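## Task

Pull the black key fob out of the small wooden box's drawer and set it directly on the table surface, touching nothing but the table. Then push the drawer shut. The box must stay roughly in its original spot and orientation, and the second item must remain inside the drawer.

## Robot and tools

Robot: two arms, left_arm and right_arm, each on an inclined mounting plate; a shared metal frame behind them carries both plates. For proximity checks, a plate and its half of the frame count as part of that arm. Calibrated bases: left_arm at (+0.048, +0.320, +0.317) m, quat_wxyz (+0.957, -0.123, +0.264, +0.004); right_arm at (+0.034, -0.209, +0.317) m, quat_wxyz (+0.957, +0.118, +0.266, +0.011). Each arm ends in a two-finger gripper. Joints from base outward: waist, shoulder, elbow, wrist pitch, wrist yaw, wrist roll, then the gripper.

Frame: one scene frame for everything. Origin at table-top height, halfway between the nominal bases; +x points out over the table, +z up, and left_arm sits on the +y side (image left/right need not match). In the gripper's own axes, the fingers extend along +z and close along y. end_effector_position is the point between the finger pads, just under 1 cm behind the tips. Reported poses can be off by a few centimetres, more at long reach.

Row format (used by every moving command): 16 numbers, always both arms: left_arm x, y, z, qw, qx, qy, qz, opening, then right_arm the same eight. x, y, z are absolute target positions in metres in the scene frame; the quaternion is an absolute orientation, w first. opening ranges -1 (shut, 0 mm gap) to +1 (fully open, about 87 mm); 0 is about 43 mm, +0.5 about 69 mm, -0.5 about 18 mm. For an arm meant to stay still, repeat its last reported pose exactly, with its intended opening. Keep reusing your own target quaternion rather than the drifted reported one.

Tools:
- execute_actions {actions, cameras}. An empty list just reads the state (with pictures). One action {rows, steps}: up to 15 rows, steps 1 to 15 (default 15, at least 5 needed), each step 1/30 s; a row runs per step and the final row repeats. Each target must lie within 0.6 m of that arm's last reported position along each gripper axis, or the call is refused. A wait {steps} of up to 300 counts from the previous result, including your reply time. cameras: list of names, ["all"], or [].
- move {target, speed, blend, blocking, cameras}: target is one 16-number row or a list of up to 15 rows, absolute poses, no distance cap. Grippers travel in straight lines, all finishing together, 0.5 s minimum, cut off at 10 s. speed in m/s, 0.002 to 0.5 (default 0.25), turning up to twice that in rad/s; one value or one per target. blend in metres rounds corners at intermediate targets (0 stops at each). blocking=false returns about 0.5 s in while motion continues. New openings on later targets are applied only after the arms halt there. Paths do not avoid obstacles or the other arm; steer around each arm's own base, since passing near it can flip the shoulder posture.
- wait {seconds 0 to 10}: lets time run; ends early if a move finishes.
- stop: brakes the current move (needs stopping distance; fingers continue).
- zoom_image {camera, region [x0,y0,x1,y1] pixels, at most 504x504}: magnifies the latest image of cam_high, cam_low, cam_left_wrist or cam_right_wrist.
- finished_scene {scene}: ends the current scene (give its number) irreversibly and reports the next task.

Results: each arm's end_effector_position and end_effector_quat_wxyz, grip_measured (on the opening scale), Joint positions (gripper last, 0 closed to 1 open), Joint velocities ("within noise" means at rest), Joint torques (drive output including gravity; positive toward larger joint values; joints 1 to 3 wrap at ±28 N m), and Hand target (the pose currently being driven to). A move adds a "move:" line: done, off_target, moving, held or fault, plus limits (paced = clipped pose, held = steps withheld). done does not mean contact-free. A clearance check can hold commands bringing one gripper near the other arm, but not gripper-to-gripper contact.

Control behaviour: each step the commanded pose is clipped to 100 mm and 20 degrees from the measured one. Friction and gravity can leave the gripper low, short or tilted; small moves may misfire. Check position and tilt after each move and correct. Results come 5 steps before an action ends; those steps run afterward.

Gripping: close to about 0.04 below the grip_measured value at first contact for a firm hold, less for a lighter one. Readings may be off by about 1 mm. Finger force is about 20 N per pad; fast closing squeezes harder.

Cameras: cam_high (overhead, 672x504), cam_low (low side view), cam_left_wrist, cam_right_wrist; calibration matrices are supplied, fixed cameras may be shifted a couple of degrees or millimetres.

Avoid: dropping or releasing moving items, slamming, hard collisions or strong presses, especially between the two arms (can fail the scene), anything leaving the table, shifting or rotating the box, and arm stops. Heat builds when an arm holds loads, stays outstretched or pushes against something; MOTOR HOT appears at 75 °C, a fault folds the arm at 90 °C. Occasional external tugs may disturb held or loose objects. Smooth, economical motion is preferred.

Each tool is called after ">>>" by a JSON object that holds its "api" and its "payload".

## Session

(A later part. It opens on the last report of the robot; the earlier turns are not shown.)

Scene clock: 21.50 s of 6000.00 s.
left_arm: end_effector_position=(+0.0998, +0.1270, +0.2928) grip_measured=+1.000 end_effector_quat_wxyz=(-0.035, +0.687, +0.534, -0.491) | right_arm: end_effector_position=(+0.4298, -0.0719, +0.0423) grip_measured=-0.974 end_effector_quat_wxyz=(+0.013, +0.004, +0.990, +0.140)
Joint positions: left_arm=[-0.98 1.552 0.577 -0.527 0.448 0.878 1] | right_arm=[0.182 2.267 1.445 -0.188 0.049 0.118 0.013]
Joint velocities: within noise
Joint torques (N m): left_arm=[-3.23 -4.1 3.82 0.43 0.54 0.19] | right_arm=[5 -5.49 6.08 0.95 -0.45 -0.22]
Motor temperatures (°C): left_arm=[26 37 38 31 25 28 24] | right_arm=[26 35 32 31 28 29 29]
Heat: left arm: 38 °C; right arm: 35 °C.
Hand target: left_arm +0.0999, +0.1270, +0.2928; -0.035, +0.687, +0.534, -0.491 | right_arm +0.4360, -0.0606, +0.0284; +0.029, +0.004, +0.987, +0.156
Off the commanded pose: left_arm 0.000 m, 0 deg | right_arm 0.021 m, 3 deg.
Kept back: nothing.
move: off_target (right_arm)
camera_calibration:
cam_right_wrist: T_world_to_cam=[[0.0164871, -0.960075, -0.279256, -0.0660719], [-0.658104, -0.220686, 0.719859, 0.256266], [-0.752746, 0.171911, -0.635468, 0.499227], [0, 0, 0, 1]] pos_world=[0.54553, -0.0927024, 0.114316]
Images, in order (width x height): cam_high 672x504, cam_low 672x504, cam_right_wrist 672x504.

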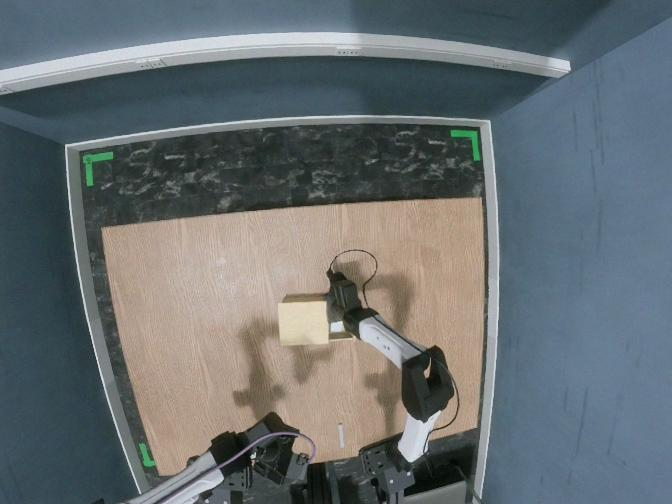

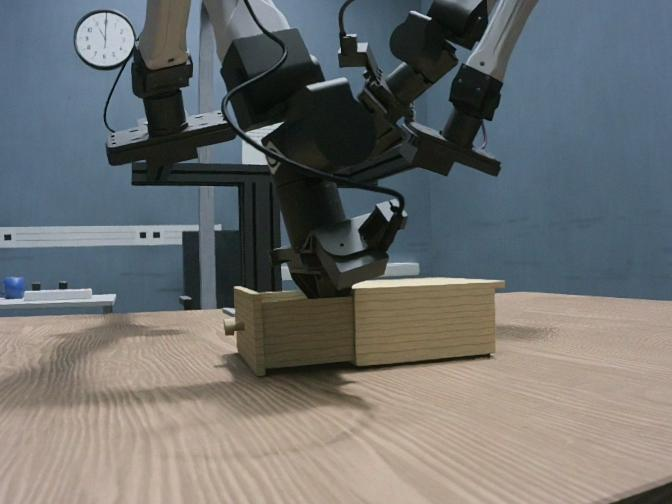

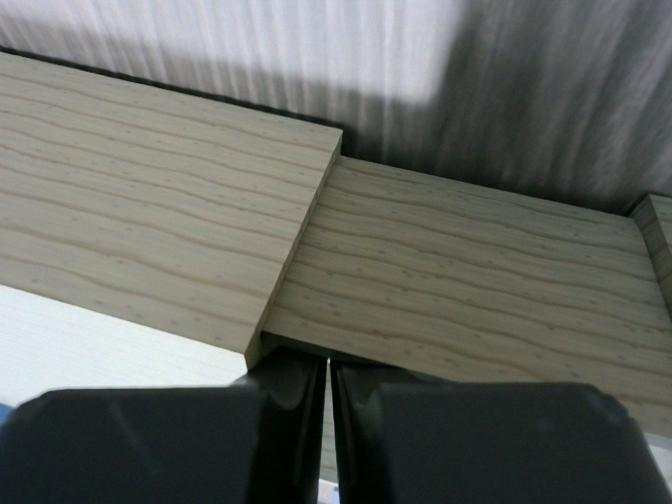

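>>> {"api": "move", "payload": {"target": [0.0998,0.127,0.2928,-0.035,0.687,0.534,-0.491,1, 0.437,-0.095,0.13,0.0296,0.0047,0.9872,0.1563,-1], "speed": 0.12, "cameras": ["cam_right_wrist","cam_low","cam_high"]}}

>>> {"api": "zoom_image", "payload": {"camera": "cam_low", "region": [220, 100, 400, 260]}}

Scene clock: 27.50 s of 6000.00 s.
left_arm: end_effector_position=(+0.0998, +0.1270, +0.2928) grip_measured=+1.000 end_effector_quat_wxyz=(-0.035, +0.687, +0.534, -0.491) | right_arm: end_effector_position=(+0.4318, -0.0937, +0.1162) grip_measured=-0.974 end_effector_quat_wxyz=(+0.020, +0.005, +0.989, +0.150)
Joint positions: left_arm=[-0.98 1.552 0.577 -0.527 0.448 0.878 1] | right_arm=[0.182 2.006 1.316 -0.303 0.032 0.118 0.013]
Joint velocities: within noise
Joint torques (N m): left_arm=[-3.18 -4.1 3.81 0.43 0.54 0.19] | right_arm=[4.45 -12.31 3.47 0.16 -0.29 -0.2]
Motor temperatures (°C): left_arm=[27 37 39 30 25 28 24] | right_arm=[26 36 32 31 28 29 29]
Heat: left arm: 39 °C; right arm: 36 °C.
Hand target: left_arm +0.0999, +0.1270, +0.2928; -0.035, +0.687, +0.534, -0.491 | right_arm +0.4370, -0.0948, +0.1296; +0.030, +0.005, +0.987, +0.156
Off the commanded pose: left_arm 0.000 m, 0 deg | right_arm 0.015 m, 1 deg.
Kept back: nothing.
move: off_target (right_arm)
camera_calibration:
cam_right_wrist: T_world_to_cam=[[0.0164477, -0.954792, -0.296818, -0.0638236], [-0.669149, -0.231091, 0.706284, 0.204904], [-0.742946, 0.186999, -0.642699, 0.549499], [0, 0, 0, 1]] pos_world=[0.546409, -0.116342, 0.189498]
Images, in order (width x height): cam_high 672x504, cam_low 672x504, cam_right_wrist 672x504.

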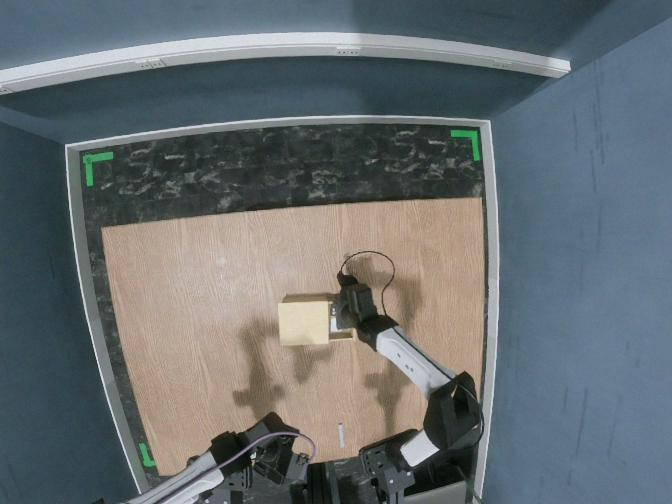

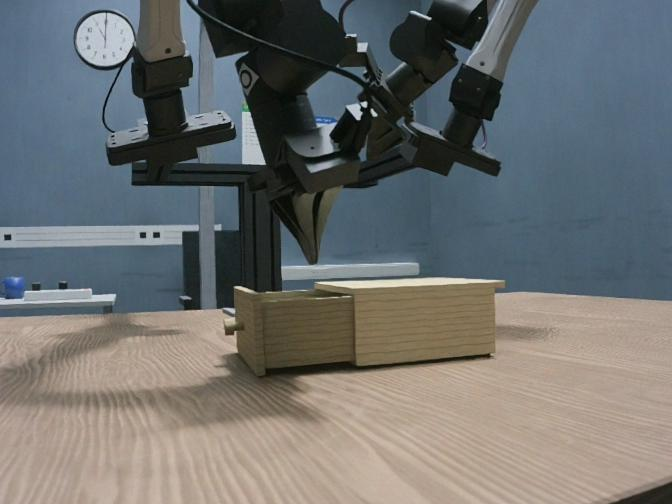

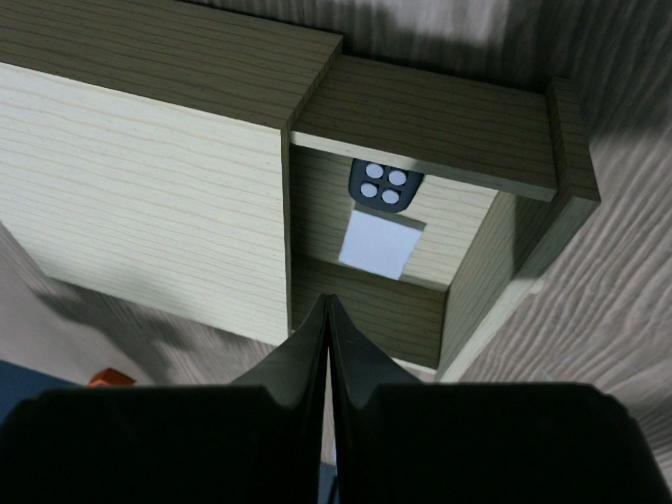

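Scaled by 2.800 from the camera's 672x504 image, which has a finer 960x720 frame.

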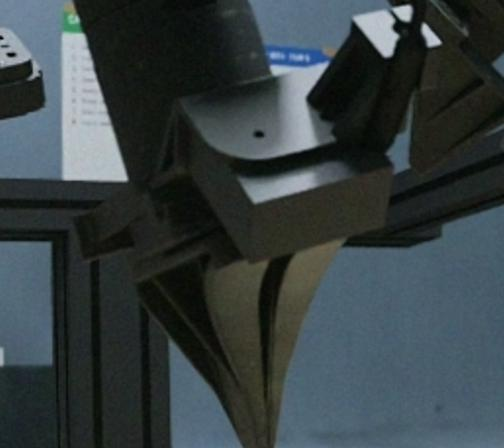

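>>> {"api": "move", "payload": {"target": [0.0998,0.127,0.2928,-0.035,0.687,0.534,-0.491,1, 0.41,-0.03,0.19,0.0,0.0,1,0,-0.4], "speed": 0.15, "cameras": ["cam_right_wrist","cam_low"]}}

>>> {"api": "zoom_image", "payload": {"camera": "cam_right_wrist", "region": [300, 0, 640, 340]}}

>>> {"api": "zoom_image", "payload": {"camera": "cam_low", "region": [230, 70, 430, 230]}}

Scene clock: 30.17 s of 6000.00 s.
left_arm: end_effector_position=(+0.0998, +0.1270, +0.2928) grip_measured=+1.000 end_effector_quat_wxyz=(-0.035, +0.687, +0.534, -0.491) | right_arm: end_effector_position=(+0.4097, -0.0333, +0.1926) grip_measured=-0.400 end_effector_quat_wxyz=(+0.002, +0.001, +1.000, +0.006)
Joint positions: left_arm=[-0.98 1.552 0.577 -0.527 0.448 0.878 1] | right_arm=[0.521 1.994 1.482 -0.677 0.461 0.45 0.3]
Joint velocities: within noise
Joint torques (N m): left_arm=[-3.25 -4.04 3.85 0.44 0.55 0.19] | right_arm=[6.53 -6.91 7.68 0.06 0.16 -0.06]
Motor temperatures (°C): left_arm=[27 37 39 30 25 28 24] | right_arm=[26 36 32 31 28 29 29]
Heat: left arm: 39 °C; right arm: 36 °C.
Hand target: left_arm +0.0999, +0.1270, +0.2928; -0.035, +0.687, +0.534, -0.491 | right_arm +0.4100, -0.0300, +0.1901; +0.000, +0.000, +1.000, +0.000
Off the commanded pose: left_arm 0.000 m, 0 deg | right_arm 0.004 m, 1 deg.
Kept back: nothing.
move: done
camera_calibration:
cam_right_wrist: T_world_to_cam=[[0.0195599, -0.999708, -0.0141685, -0.0403266], [-0.641542, -0.0234187, 0.76673, 0.134102], [-0.766838, -0.00590744, -0.641813, 0.574089], [0, 0, 0, 1]] pos_world=[0.527054, -0.0337829, 0.265067]
Images, in order (width x height): cam_low 672x504, cam_right_wrist 672x504.

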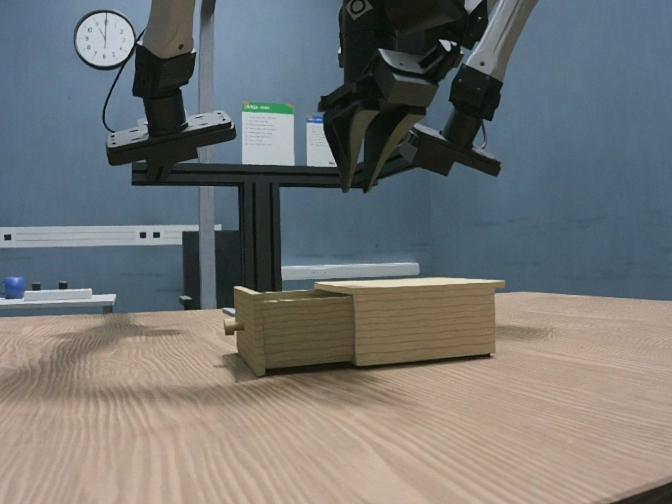

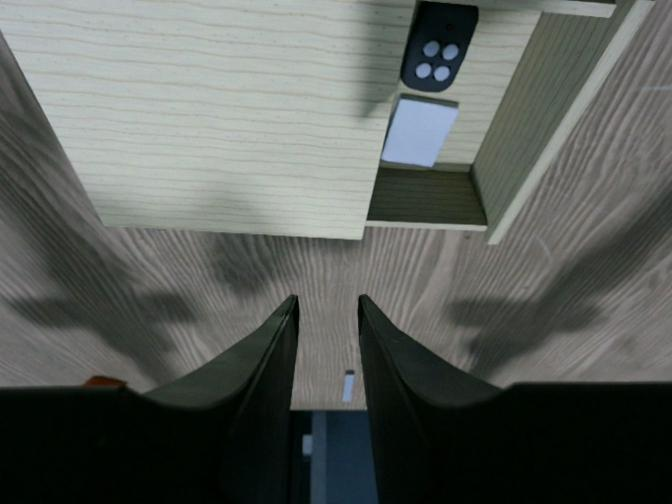

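Scaled by 1.482 from the camera's 672x504 image, which has a finer 960x720 frame.

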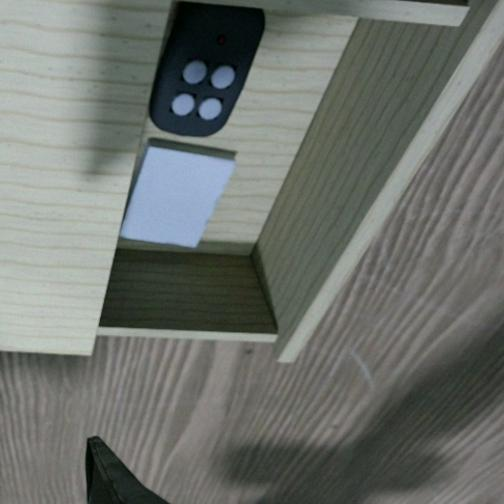

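Scaled by 2.520 from the camera's 672x504 image, which has a finer 960x720 frame.

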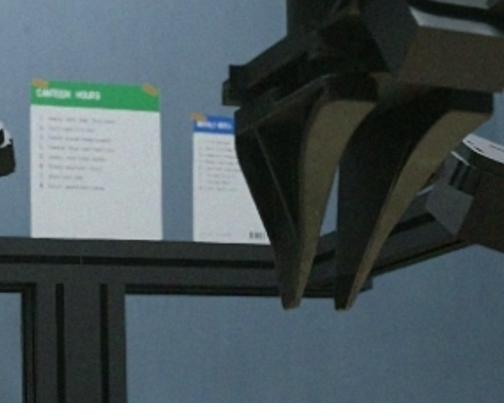

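>>> {"api": "move", "payload": {"target": [[0.0998,0.127,0.2928,-0.035,0.687,0.534,-0.491,1, 0.39,-0.10,0.17,0.1725,0.0197,0.9785,0.1115,0.2],[0.0998,0.127,0.2928,-0.035,0.687,0.534,-0.491,1, 0.395,-0.117,0.13,0.1725,0.0197,0.9785,0.1115,0.2]], "speed": 0.12, "blend": 0.02, "cameras": ["cam_right_wrist","cam_low"]}}

>>> {"api": "zoom_image", "payload": {"camera": "cam_right_wrist", "region": [200, 0, 540, 340]}}

Scene clock: 35.77 s of 6000.00 s.
left_arm: end_effector_position=(+0.0998, +0.1270, +0.2928) grip_measured=+1.000 end_effector_quat_wxyz=(-0.035, +0.687, +0.534, -0.491) | right_arm: end_effector_position=(+0.3932, -0.1166, +0.1340) grip_measured=+0.200 end_effector_quat_wxyz=(+0.170, +0.022, +0.979, +0.109)
Joint positions: left_arm=[-0.98 1.552 0.577 -0.527 0.448 0.878 1] | right_arm=[0.211 1.739 0.755 0.284 0.161 0.097 0.6]
Joint velocities: within noise
Joint torques (N m): left_arm=[-3.18 -4.1 3.85 0.43 0.55 0.18] | right_arm=[2.41 -5.67 3.67 1 -0.24 -0.24]
Motor temperatures (°C): left_arm=[27 37 39 30 25 28 24] | right_arm=[26 36 32 31 28 29 29]
Heat: left arm: 39 °C; right arm: 36 °C.
Hand target: left_arm +0.0999, +0.1270, +0.2928; -0.035, +0.687, +0.534, -0.491 | right_arm +0.3948, -0.1170, +0.1301; +0.172, +0.020, +0.979, +0.111
Off the commanded pose: left_arm 0.000 m, 0 deg | right_arm 0.004 m, 0 deg.
Kept back: nothing.
move: done
camera_calibration:
cam_right_wrist: T_world_to_cam=[[0.0147233, -0.976324, -0.215813, -0.092467], [-0.860486, -0.122301, 0.494578, 0.27748], [-0.509262, 0.178422, -0.841913, 0.470285], [0, 0, 0, 1]] pos_world=[0.479628, -0.140251, 0.238748]
Images, in order (width x height): cam_low 672x504, cam_right_wrist 672x504.

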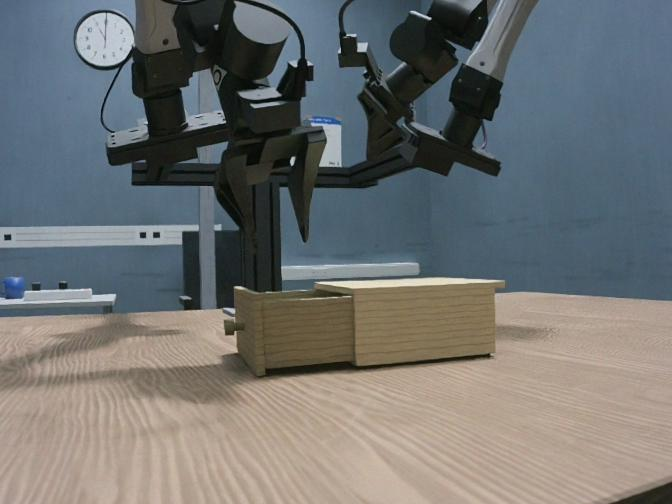

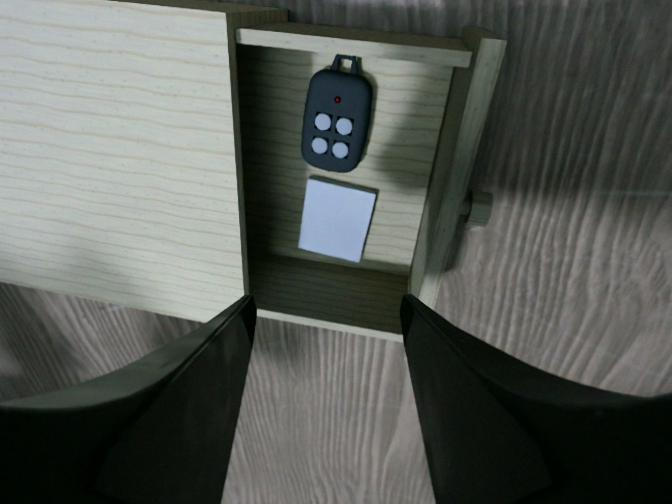

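Scaled by 1.482 from the camera's 672x504 image, which has a finer 960x720 frame.

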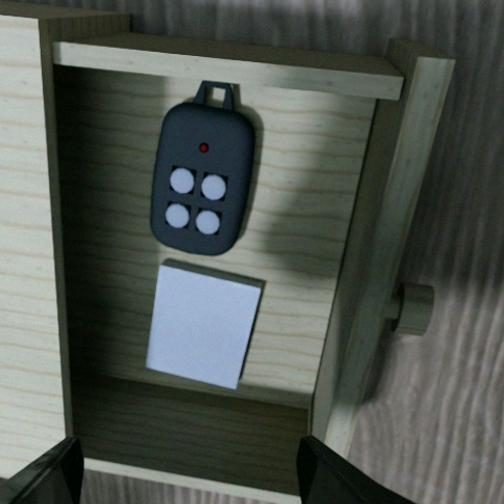

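>>> {"api": "move", "payload": {"target": [0.0998,0.127,0.2928,-0.035,0.687,0.534,-0.491,1, 0.418,-0.105,0.058,0.1725,0.0197,0.9785,0.1115,0.2], "speed": 0.1, "cameras": ["cam_right_wrist","cam_low"]}}

>>> {"api": "zoom_image", "payload": {"camera": "cam_right_wrist", "region": [160, 40, 500, 380]}}

Scene clock: 37.43 s of 6000.00 s.
left_arm: end_effector_position=(+0.0998, +0.1270, +0.2928) grip_measured=+1.000 end_effector_quat_wxyz=(-0.035, +0.687, +0.534, -0.491) | right_arm: end_effector_position=(+0.4141, -0.1033, +0.0630) grip_measured=+0.200 end_effector_quat_wxyz=(+0.168, +0.020, +0.979, +0.110)
Joint positions: left_arm=[-0.98 1.552 0.577 -0.527 0.448 0.878 1] | right_arm=[0.171 2.057 0.937 0.419 0.128 0.069 0.6]
Joint velocities: within noise
Joint torques (N m): left_arm=[-3.21 -4.08 3.79 0.43 0.53 0.19] | right_arm=[2.91 -6.43 3.73 0.97 -0.19 -0.28]
Motor temperatures (°C): left_arm=[27 37 39 30 25 28 24] | right_arm=[26 36 32 31 28 29 29]
Heat: left arm: 39 °C; right arm: 36 °C.
Hand target: left_arm +0.0999, +0.1270, +0.2928; -0.035, +0.687, +0.534, -0.491 | right_arm +0.4180, -0.1051, +0.0582; +0.173, +0.020, +0.978, +0.111
Off the commanded pose: left_arm 0.000 m, 0 deg | right_arm 0.007 m, 1 deg.
Kept back: nothing.
move: done
camera_calibration:
cam_right_wrist: T_world_to_cam=[[0.0175849, -0.975959, -0.217245, -0.0961798], [-0.857855, -0.126337, 0.49812, 0.33048], [-0.51359, 0.177606, -0.839453, 0.42035], [0, 0, 0, 1]] pos_world=[0.501083, -0.126772, 0.16735]
Images, in order (width x height): cam_low 672x504, cam_right_wrist 672x504.

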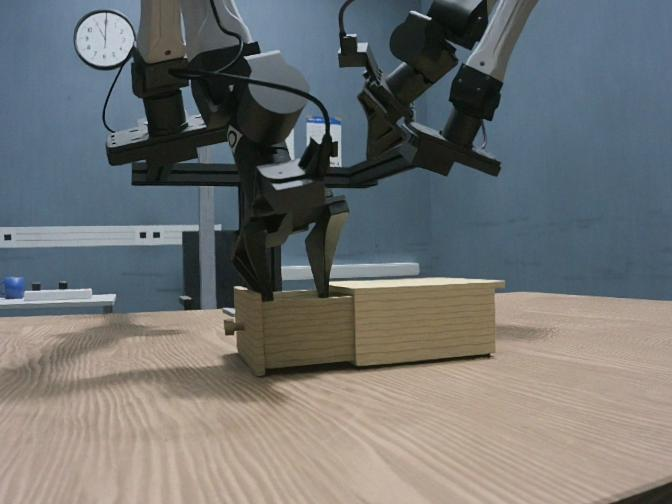

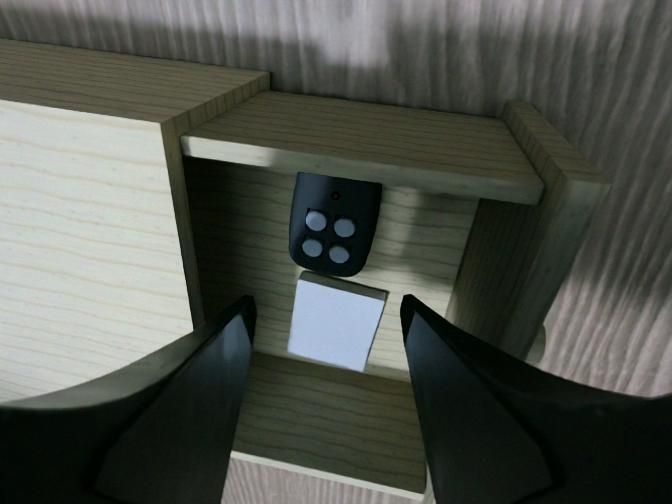

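Scaled by 1.482 from the camera's 672x504 image, which has a finer 960x720 frame.

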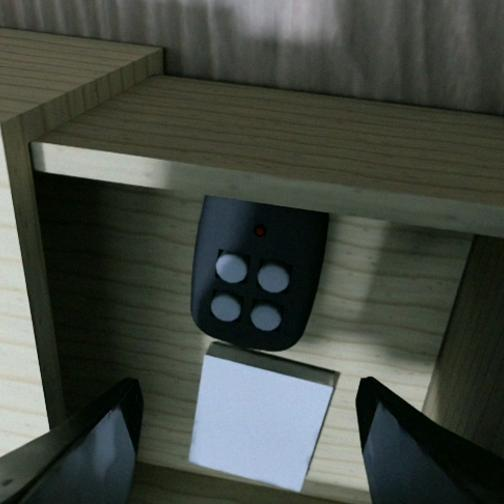

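>>> {"api": "move", "payload": {"target": [0.0998,0.127,0.2928,-0.035,0.687,0.534,-0.491,1, 0.432,-0.0980,0.024,0.1725,0.0197,0.9785,0.1115,0.2], "speed": 0.06, "cameras": ["cam_right_wrist","cam_low"]}}

>>> {"api": "zoom_image", "payload": {"camera": "cam_right_wrist", "region": [160, 160, 500, 500]}}

Scene clock: 38.77 s of 6000.00 s.
left_arm: end_effector_position=(+0.0998, +0.1270, +0.2928) grip_measured=+1.000 end_effector_quat_wxyz=(-0.035, +0.687, +0.534, -0.491) | right_arm: end_effector_position=(+0.4216, -0.0970, +0.0436) grip_measured=+0.196 end_effector_quat_wxyz=(+0.154, +0.014, +0.982, +0.111)
Joint positions: left_arm=[-0.98 1.552 0.577 -0.527 0.448 0.878 1] | right_arm=[0.167 2.143 1.037 0.377 0.12 0.062 0.598]
Joint velocities: within noise
Joint torques (N m): left_arm=[-3.23 -4.05 3.81 0.43 0.55 0.2] | right_arm=[2.18 -2.93 5.86 1.53 -0.27 -0.3]
Motor temperatures (°C): left_arm=[27 37 39 30 25 28 24] | right_arm=[26 36 32 31 28 29 29]
Heat: left arm: 39 °C; right arm: 36 °C.
Hand target: left_arm +0.0999, +0.1270, +0.2928; -0.035, +0.687, +0.534, -0.491 | right_arm +0.4306, -0.0989, +0.0260; +0.172, +0.019, +0.979, +0.111
Off the commanded pose: left_arm 0.000 m, 0 deg | right_arm 0.022 m, 2 deg.
Kept back: nothing.
move: off_target (right_arm)
camera_calibration:
cam_right_wrist: T_world_to_cam=[[0.026096, -0.975666, -0.217703, -0.0979615], [-0.842892, -0.13856, 0.519937, 0.338994], [-0.53745, 0.169932, -0.825997, 0.415554], [0, 0, 0, 1]] pos_world=[0.511631, -0.119223, 0.145664]
Images, in order (width x height): cam_low 672x504, cam_right_wrist 672x504.

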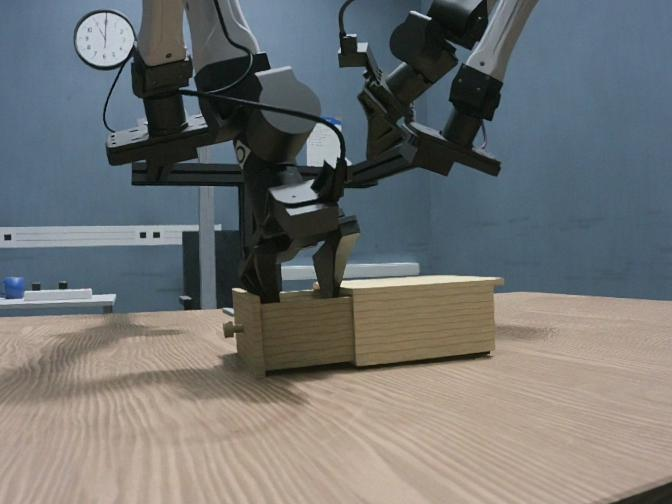

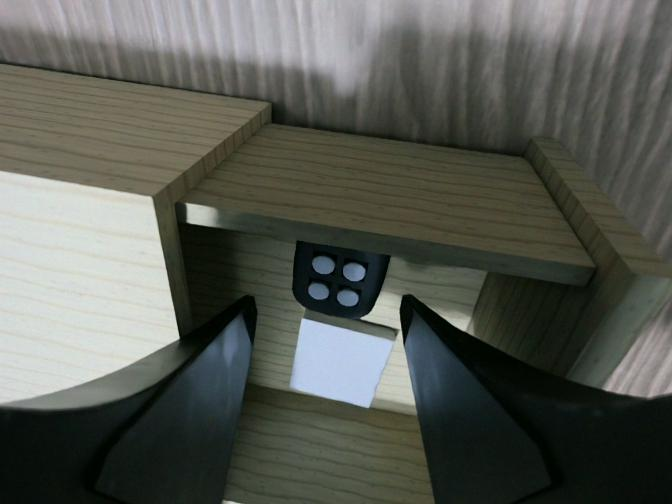

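Scaled by 1.482 from the camera's 672x504 image, which has a finer 960x720 frame.

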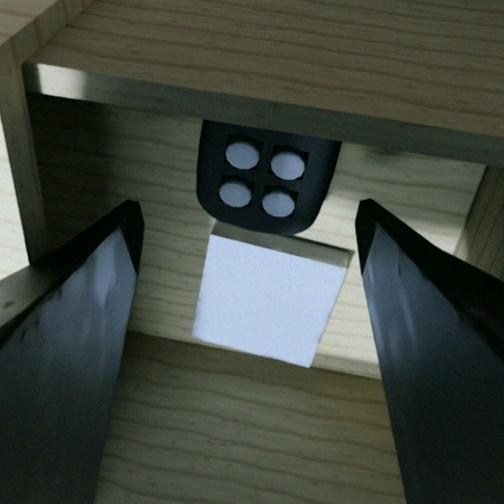

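>>> {"api": "zoom_image", "payload": {"camera": "cam_low", "region": [220, 210, 380, 320]}}

Scaled by 3.150 from the camera's 672x504 image, which has a finer 960x720 frame.

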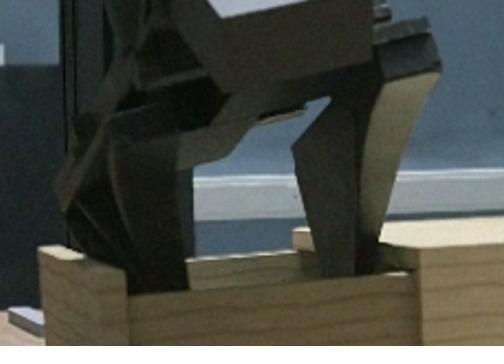

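>>> {"api": "zoom_image", "payload": {"camera": "cam_low", "region": [225, 250, 305, 310]}}

>>> {"api": "zoom_image", "payload": {"camera": "cam_low", "region": [300, 250, 380, 310]}}

>>> {"api": "zoom_image", "payload": {"camera": "cam_right_wrist", "region": [400, 240, 672, 504]}}

>>> {"api": "zoom_image", "payload": {"camera": "cam_right_wrist", "region": [0, 240, 272, 504]}}

Scaled by 6.300 from the camera's 672x504 image, which has a finer 960x720 frame.

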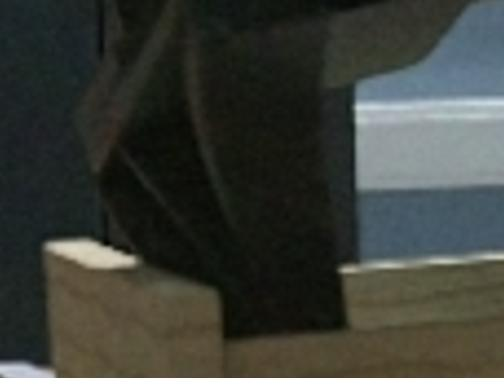

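Scaled by 6.300 from the camera's 672x504 image, which has a finer 960x720 frame.

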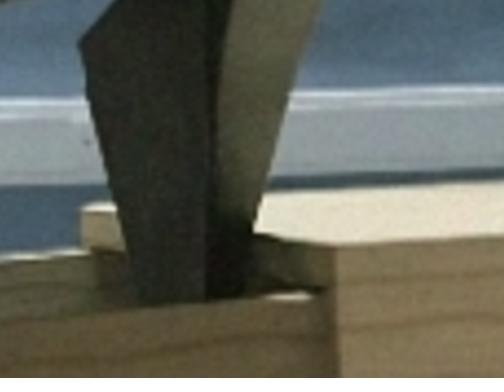

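Scaled by 1.853 from the camera's 672x504 image, which has a finer 960x720 frame.

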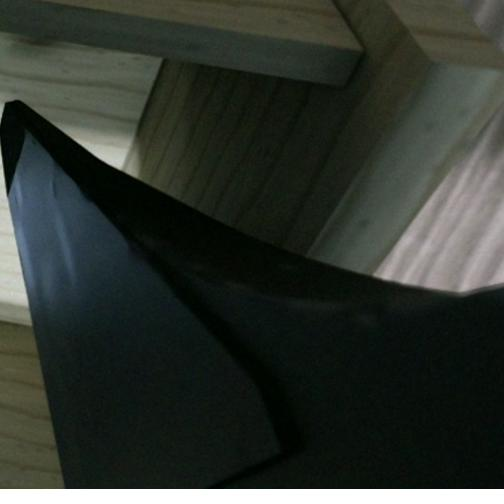

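Scaled by 1.853 from the camera's 672x504 image, which has a finer 960x720 frame.

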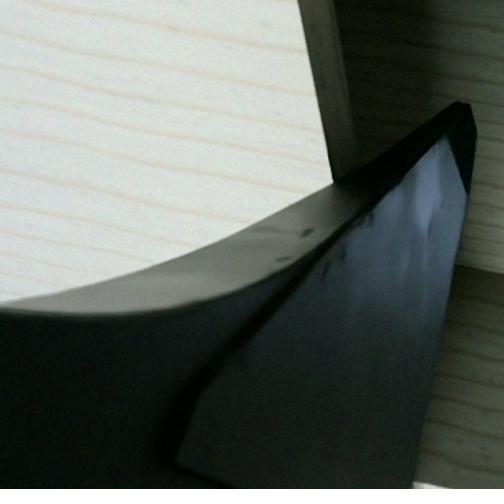

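>>> {"api": "move", "payload": {"target": [[0.0998,0.127,0.2928,-0.035,0.687,0.534,-0.491,1, 0.40,-0.115,0.12,0.1725,0.0197,0.9785,0.1115,0.2],[0.0998,0.127,0.2928,-0.035,0.687,0.534,-0.491,1, 0.43,-0.20,0.135,0,0.1685,0.9857,0,-0.1]], "speed": 0.13, "blend": 0.02, "cameras": ["cam_low","cam_right_wrist"]}}

>>> {"api": "zoom_image", "payload": {"camera": "cam_low", "region": [200, 100, 360, 260]}}

Scene clock: 50.93 s of 6000.00 s.
left_arm: end_effector_position=(+0.0998, +0.1270, +0.2928) grip_measured=+1.000 end_effector_quat_wxyz=(-0.035, +0.687, +0.534, -0.491) | right_arm: end_effector_position=(+0.4293, -0.1955, +0.1399) grip_measured=-0.100 end_effector_quat_wxyz=(+0.006, +0.161, +0.987, +0.009)
Joint positions: left_arm=[-0.98 1.552 0.577 -0.527 0.448 0.878 1] | right_arm=[0.043 1.858 1.284 -0.444 0.241 0.316 0.45]
Joint velocities: within noise
Joint torques (N m): left_arm=[-3.19 -4.07 3.81 0.43 0.55 0.2] | right_arm=[2.13 -7.23 6.83 0.1 0.11 -0.04]
Motor temperatures (°C): left_arm=[27 37 39 30 25 27 23] | right_arm=[26 36 32 32 28 29 29]
Heat: left arm: 39 °C; right arm: 36 °C.
Hand target: left_arm +0.0999, +0.1270, +0.2928; -0.035, +0.687, +0.534, -0.491 | right_arm +0.4299, -0.2000, +0.1351; +0.000, +0.168, +0.986, +0.000
Off the commanded pose: left_arm 0.000 m, 0 deg | right_arm 0.007 m, 1 deg.
Kept back: nothing.
move: done
camera_calibration:
cam_right_wrist: T_world_to_cam=[[-0.298876, -0.954073, -0.0204216, -0.0571239], [-0.620082, 0.177894, 0.764102, 0.213793], [-0.725376, 0.241035, -0.644772, 0.585211], [0, 0, 0, 1]] pos_world=[0.539994, -0.233589, 0.212802]
Images, in order (width x height): cam_low 672x504, cam_right_wrist 672x504.

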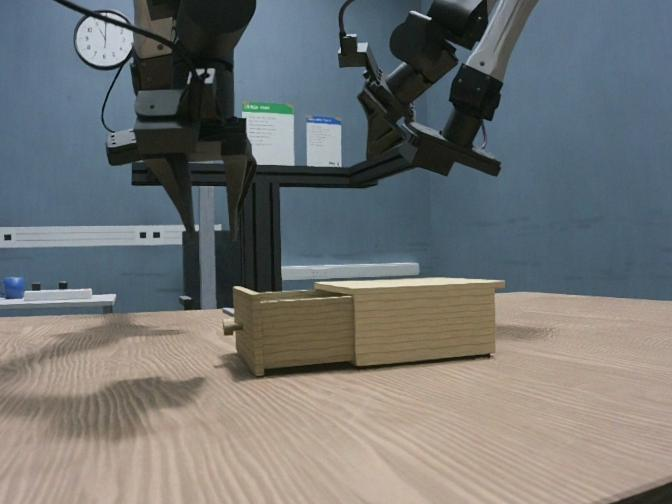

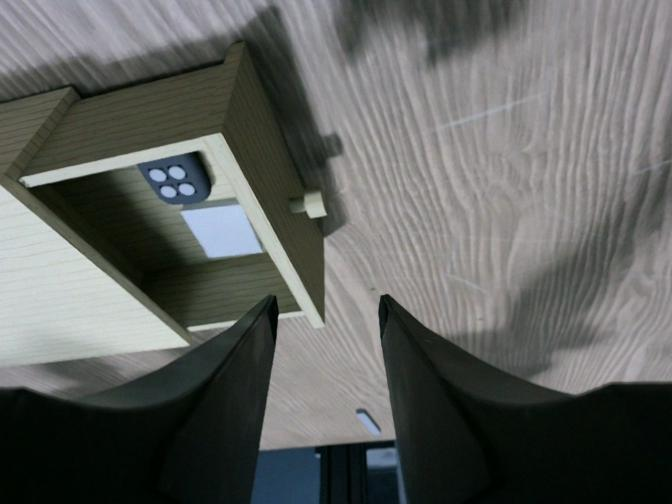

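Scaled by 3.150 from the camera's 672x504 image, which has a finer 960x720 frame.

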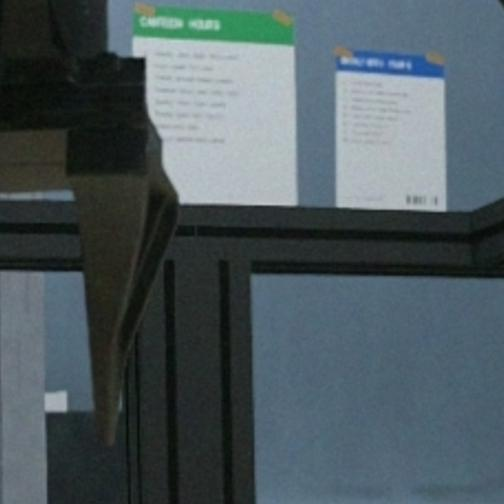

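>>> {"api": "zoom_image", "payload": {"camera": "cam_low", "region": [120, 120, 260, 260]}}

Scaled by 3.600 from the camera's 672x504 image, which has a finer 960x720 frame.

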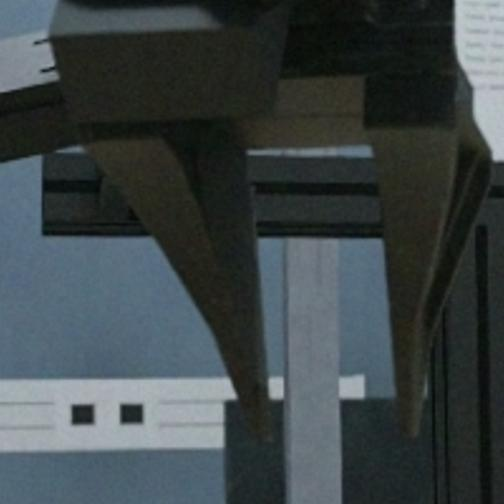

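>>> {"api": "zoom_image", "payload": {"camera": "cam_low", "region": [225, 250, 305, 310]}}

>>> {"api": "zoom_image", "payload": {"camera": "cam_low", "region": [300, 250, 380, 310]}}

Scaled by 6.300 from the camera's 672x504 image, which has a finer 960x720 frame.

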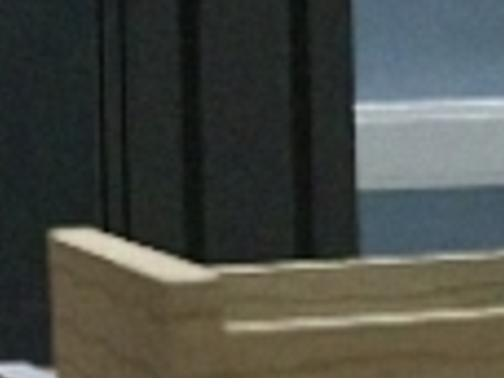

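Scaled by 6.300 from the camera's 672x504 image, which has a finer 960x720 frame.

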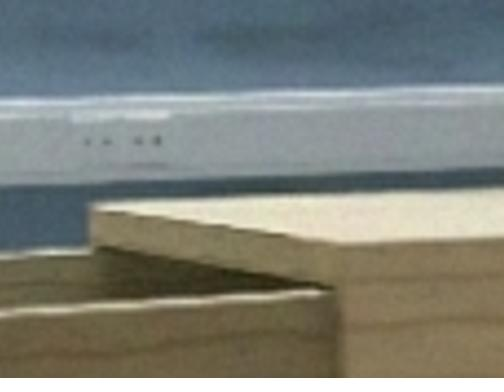

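>>> {"api": "move", "payload": {"target": [[0.0998,0.127,0.2928,-0.035,0.687,0.534,-0.491,1, 0.39,-0.1145,0.13,0.173,0.0151,0.9811,0.0859,0.06],[0.0998,0.127,0.2928,-0.035,0.687,0.534,-0.491,1, 0.416,-0.1035,0.059,0.173,0.0151,0.9811,0.0859,0.06]], "speed": 0.12, "blend": 0.01, "cameras": ["cam_low","cam_right_wrist"]}}

>>> {"api": "zoom_image", "payload": {"camera": "cam_low", "region": [220, 210, 380, 320]}}

>>> {"api": "zoom_image", "payload": {"camera": "cam_right_wrist", "region": [140, 100, 640, 475]}}

Scene clock: 57.23 s of 6000.00 s.
left_arm: end_effector_position=(+0.0998, +0.1270, +0.2928) grip_measured=+1.000 end_effector_quat_wxyz=(-0.035, +0.687, +0.534, -0.491) | right_arm: end_effector_position=(+0.4121, -0.1021, +0.0640) grip_measured=+0.060 end_effector_quat_wxyz=(+0.168, +0.015, +0.982, +0.084)
Joint positions: left_arm=[-0.98 1.552 0.577 -0.527 0.448 0.878 1] | right_arm=[0.201 2.059 0.936 0.416 0.2 0.071 0.53]
Joint velocities: within noise
Joint torques (N m): left_arm=[-3.21 -4.08 3.81 0.44 0.54 0.19] | right_arm=[2.99 -6.35 3.75 0.99 -0.18 -0.26]
Motor temperatures (°C): left_arm=[27 37 39 30 25 27 23] | right_arm=[26 37 32 31 28 29 29]
Heat: left arm: 39 °C; right arm: 37 °C.
Hand target: left_arm +0.0999, +0.1270, +0.2928; -0.035, +0.687, +0.534, -0.491 | right_arm +0.4160, -0.1036, +0.0592; +0.173, +0.015, +0.981, +0.086
Off the commanded pose: left_arm 0.000 m, 0 deg | right_arm 0.007 m, 1 deg.
Kept back: nothing.
move: done
camera_calibration:
cam_right_wrist: T_world_to_cam=[[0.0183407, -0.98601, -0.165672, -0.0993569], [-0.85813, -0.100559, 0.503488, 0.33079], [-0.513104, 0.132934, -0.84797, 0.415743], [0, 0, 0, 1]] pos_world=[0.499003, -0.119969, 0.169529]
Images, in order (width x height): cam_low 672x504, cam_right_wrist 672x504.

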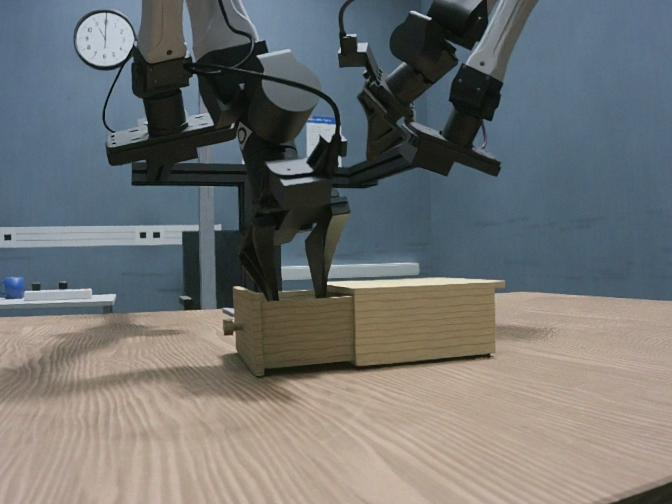

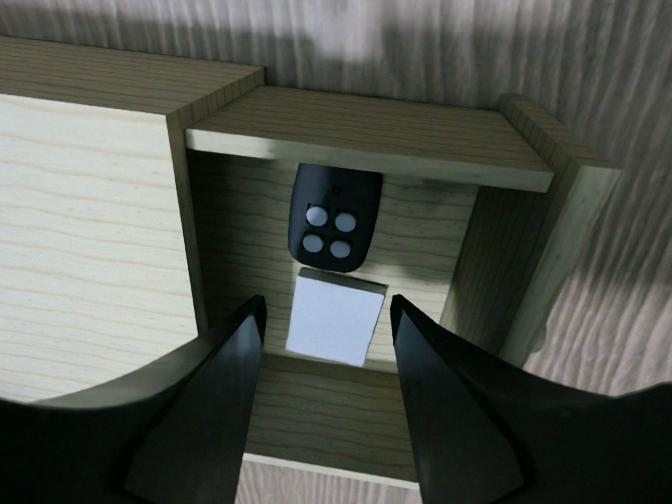

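Scaled by 3.150 from the camera's 672x504 image, which has a finer 960x720 frame.

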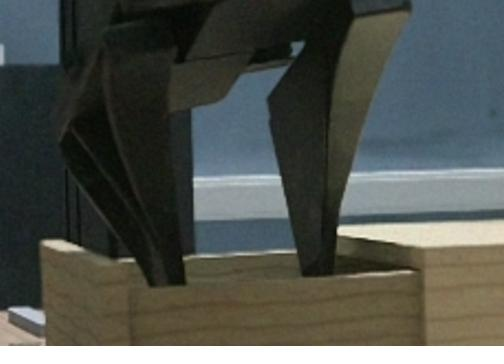

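Scaled by 1.008 from the camera's 672x504 image, which has a finer 960x720 frame.

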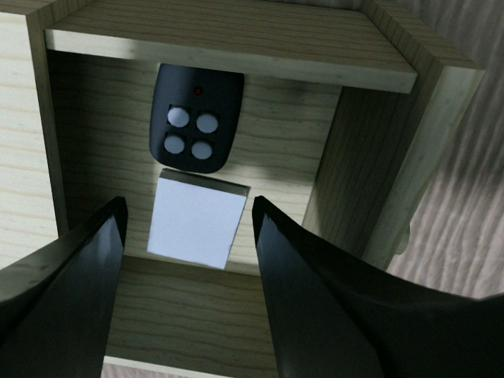

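>>> {"api": "move", "payload": {"target": [0.0998,0.127,0.2928,-0.035,0.687,0.534,-0.491,1, 0.424,-0.0985,0.038,0.173,0.0151,0.9811,0.0859,0.06], "speed": 0.06, "cameras": ["cam_right_wrist","cam_low"]}}

>>> {"api": "zoom_image", "payload": {"camera": "cam_low", "region": [220, 210, 380, 320]}}

>>> {"api": "zoom_image", "payload": {"camera": "cam_right_wrist", "region": [140, 130, 640, 504]}}

Scene clock: 59.27 s of 6000.00 s.
left_arm: end_effector_position=(+0.0998, +0.1270, +0.2928) grip_measured=+1.000 end_effector_quat_wxyz=(-0.035, +0.687, +0.534, -0.491) | right_arm: end_effector_position=(+0.4202, -0.0966, +0.0436) grip_measured=+0.060 end_effector_quat_wxyz=(+0.168, +0.015, +0.982, +0.085)
Joint positions: left_arm=[-0.98 1.552 0.577 -0.527 0.448 0.878 1] | right_arm=[0.194 2.148 1.012 0.429 0.194 0.066 0.53]
Joint velocities: within noise
Joint torques (N m): left_arm=[-3.22 -4.1 3.81 0.43 0.55 0.19] | right_arm=[3.07 -6.58 3.71 1.02 -0.21 -0.27]
Motor temperatures (°C): left_arm=[27 37 39 30 25 27 23] | right_arm=[26 37 32 31 28 29 29]
Heat: left arm: 39 °C; right arm: 37 °C.
Hand target: left_arm +0.0999, +0.1270, +0.2928; -0.035, +0.687, +0.534, -0.491 | right_arm +0.4238, -0.0987, +0.0381; +0.173, +0.015, +0.981, +0.086
Off the commanded pose: left_arm 0.000 m, 0 deg | right_arm 0.007 m, 1 deg.
Kept back: nothing.
move: done
camera_calibration:
cam_right_wrist: T_world_to_cam=[[0.019139, -0.985943, -0.165984, -0.0978103], [-0.857818, -0.101473, 0.503836, 0.348371], [-0.513596, 0.132742, -0.847702, 0.402037], [0, 0, 0, 1]] pos_world=[0.507196, -0.114452, 0.149051]
Images, in order (width x height): cam_low 672x504, cam_right_wrist 672x504.

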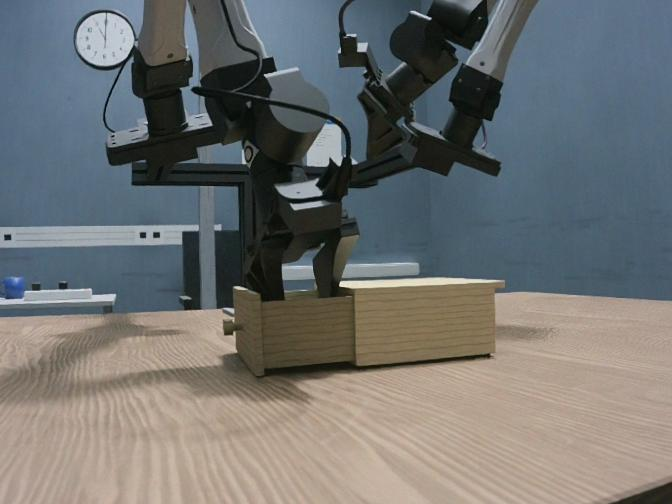

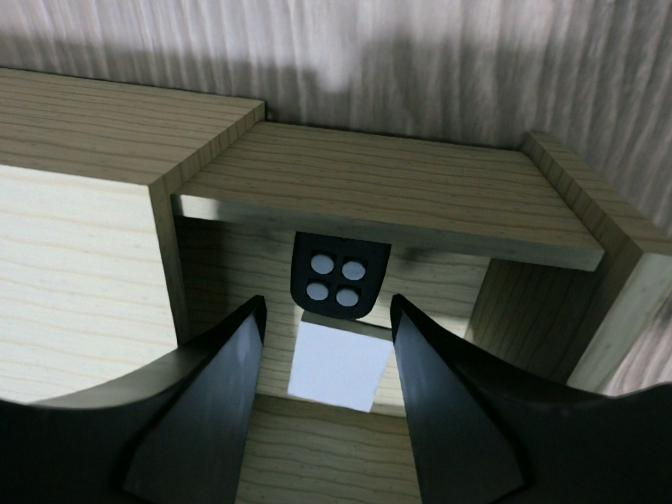

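Scaled by 3.150 from the camera's 672x504 image, which has a finer 960x720 frame.

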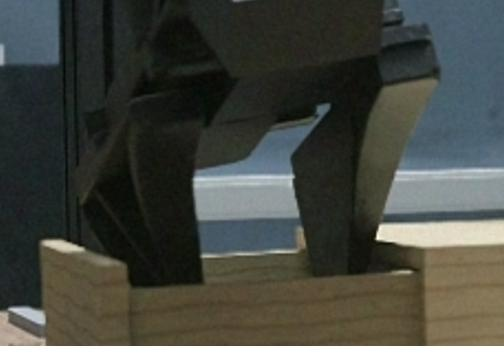

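Scaled by 1.008 from the camera's 672x504 image, which has a finer 960x720 frame.

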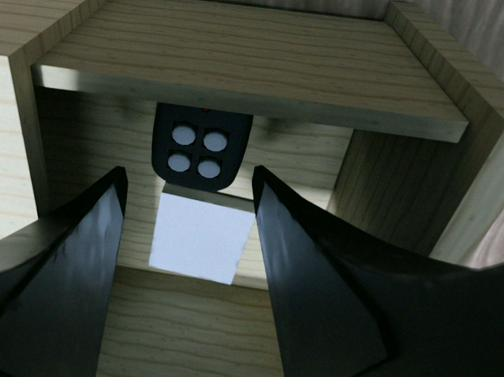

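>>> {"api": "move", "payload": {"target": [0.0998,0.127,0.2928,-0.035,0.687,0.534,-0.491,1, 0.4305,-0.0965,0.0205,0.173,0.0151,0.9811,0.0859,0.06], "speed": 0.06, "cameras": ["cam_right_wrist","cam_low"]}}

>>> {"api": "zoom_image", "payload": {"camera": "cam_low", "region": [220, 210, 380, 320]}}

>>> {"api": "zoom_image", "payload": {"camera": "cam_right_wrist", "region": [140, 130, 640, 504]}}

Scene clock: 60.23 s of 6000.00 s.
left_arm: end_effector_position=(+0.0998, +0.1270, +0.2928) grip_measured=+1.000 end_effector_quat_wxyz=(-0.035, +0.687, +0.534, -0.491) | right_arm: end_effector_position=(+0.4238, -0.0992, +0.0327) grip_measured=+0.058 end_effector_quat_wxyz=(+0.162, +0.013, +0.983, +0.080)
Joint positions: left_arm=[-0.98 1.552 0.577 -0.527 0.448 0.878 1] | right_arm=[0.181 2.188 1.058 0.411 0.193 0.055 0.529]
Joint velocities: within noise
Joint torques (N m): left_arm=[-3.22 -4.05 3.82 0.43 0.53 0.18] | right_arm=[3.23 -4.66 5.22 1.2 -0.31 -0.26]
Motor temperatures (°C): left_arm=[27 37 39 30 25 27 23] | right_arm=[26 37 32 31 28 29 29]
Heat: left arm: 39 °C; right arm: 37 °C.
Hand target: left_arm +0.0999, +0.1270, +0.2928; -0.035, +0.687, +0.534, -0.491 | right_arm +0.4299, -0.0969, +0.0214; +0.173, +0.015, +0.981, +0.086
Off the commanded pose: left_arm 0.000 m, 0 deg | right_arm 0.014 m, 1 deg.
Kept back: nothing.
move: off_target (right_arm)
camera_calibration:
cam_right_wrist: T_world_to_cam=[[0.0209259, -0.987582, -0.155706, -0.103561], [-0.851626, -0.0991914, 0.514678, 0.35396], [-0.523732, 0.121833, -0.843126, 0.398084], [0, 0, 0, 1]] pos_world=[0.512098, -0.115665, 0.137335]
Images, in order (width x height): cam_low 672x504, cam_right_wrist 672x504.

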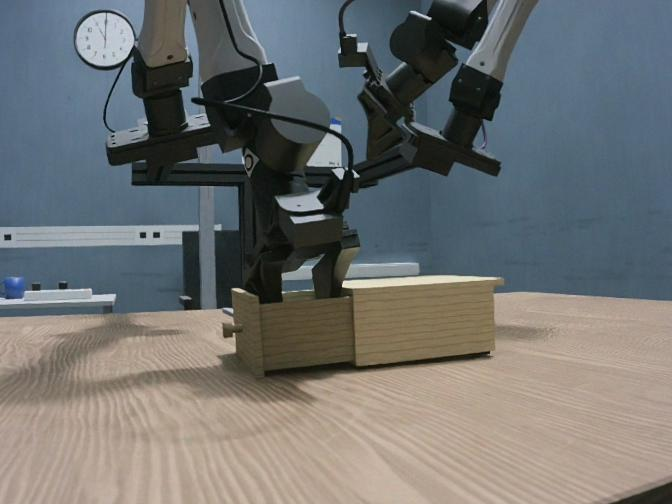

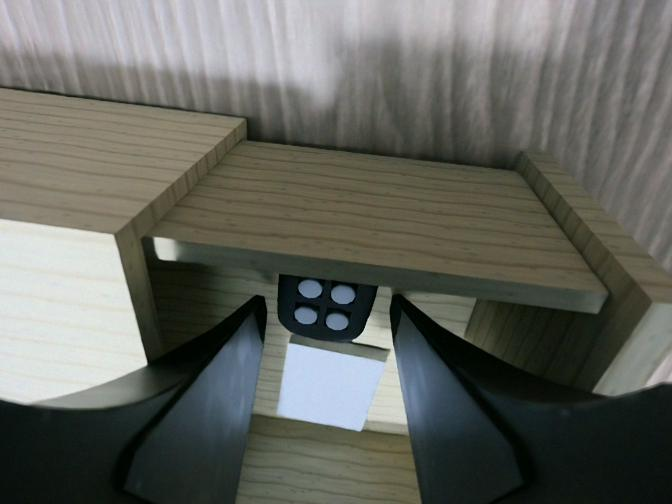

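Scaled by 3.150 from the camera's 672x504 image, which has a finer 960x720 frame.

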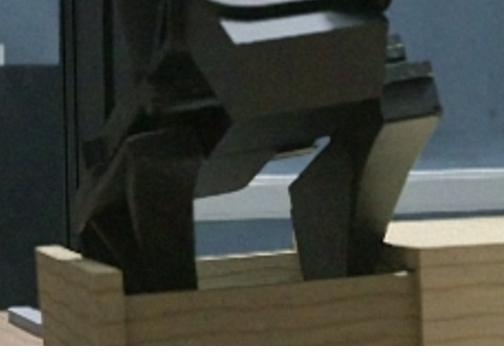

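Scaled by 1.008 from the camera's 672x504 image, which has a finer 960x720 frame.

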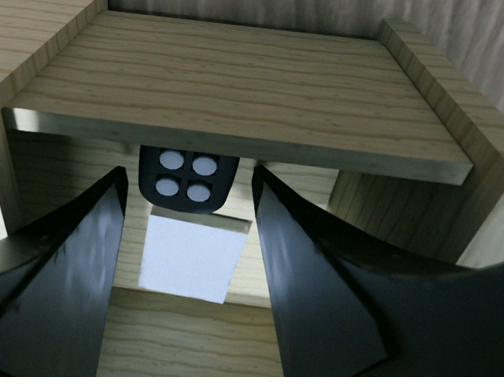

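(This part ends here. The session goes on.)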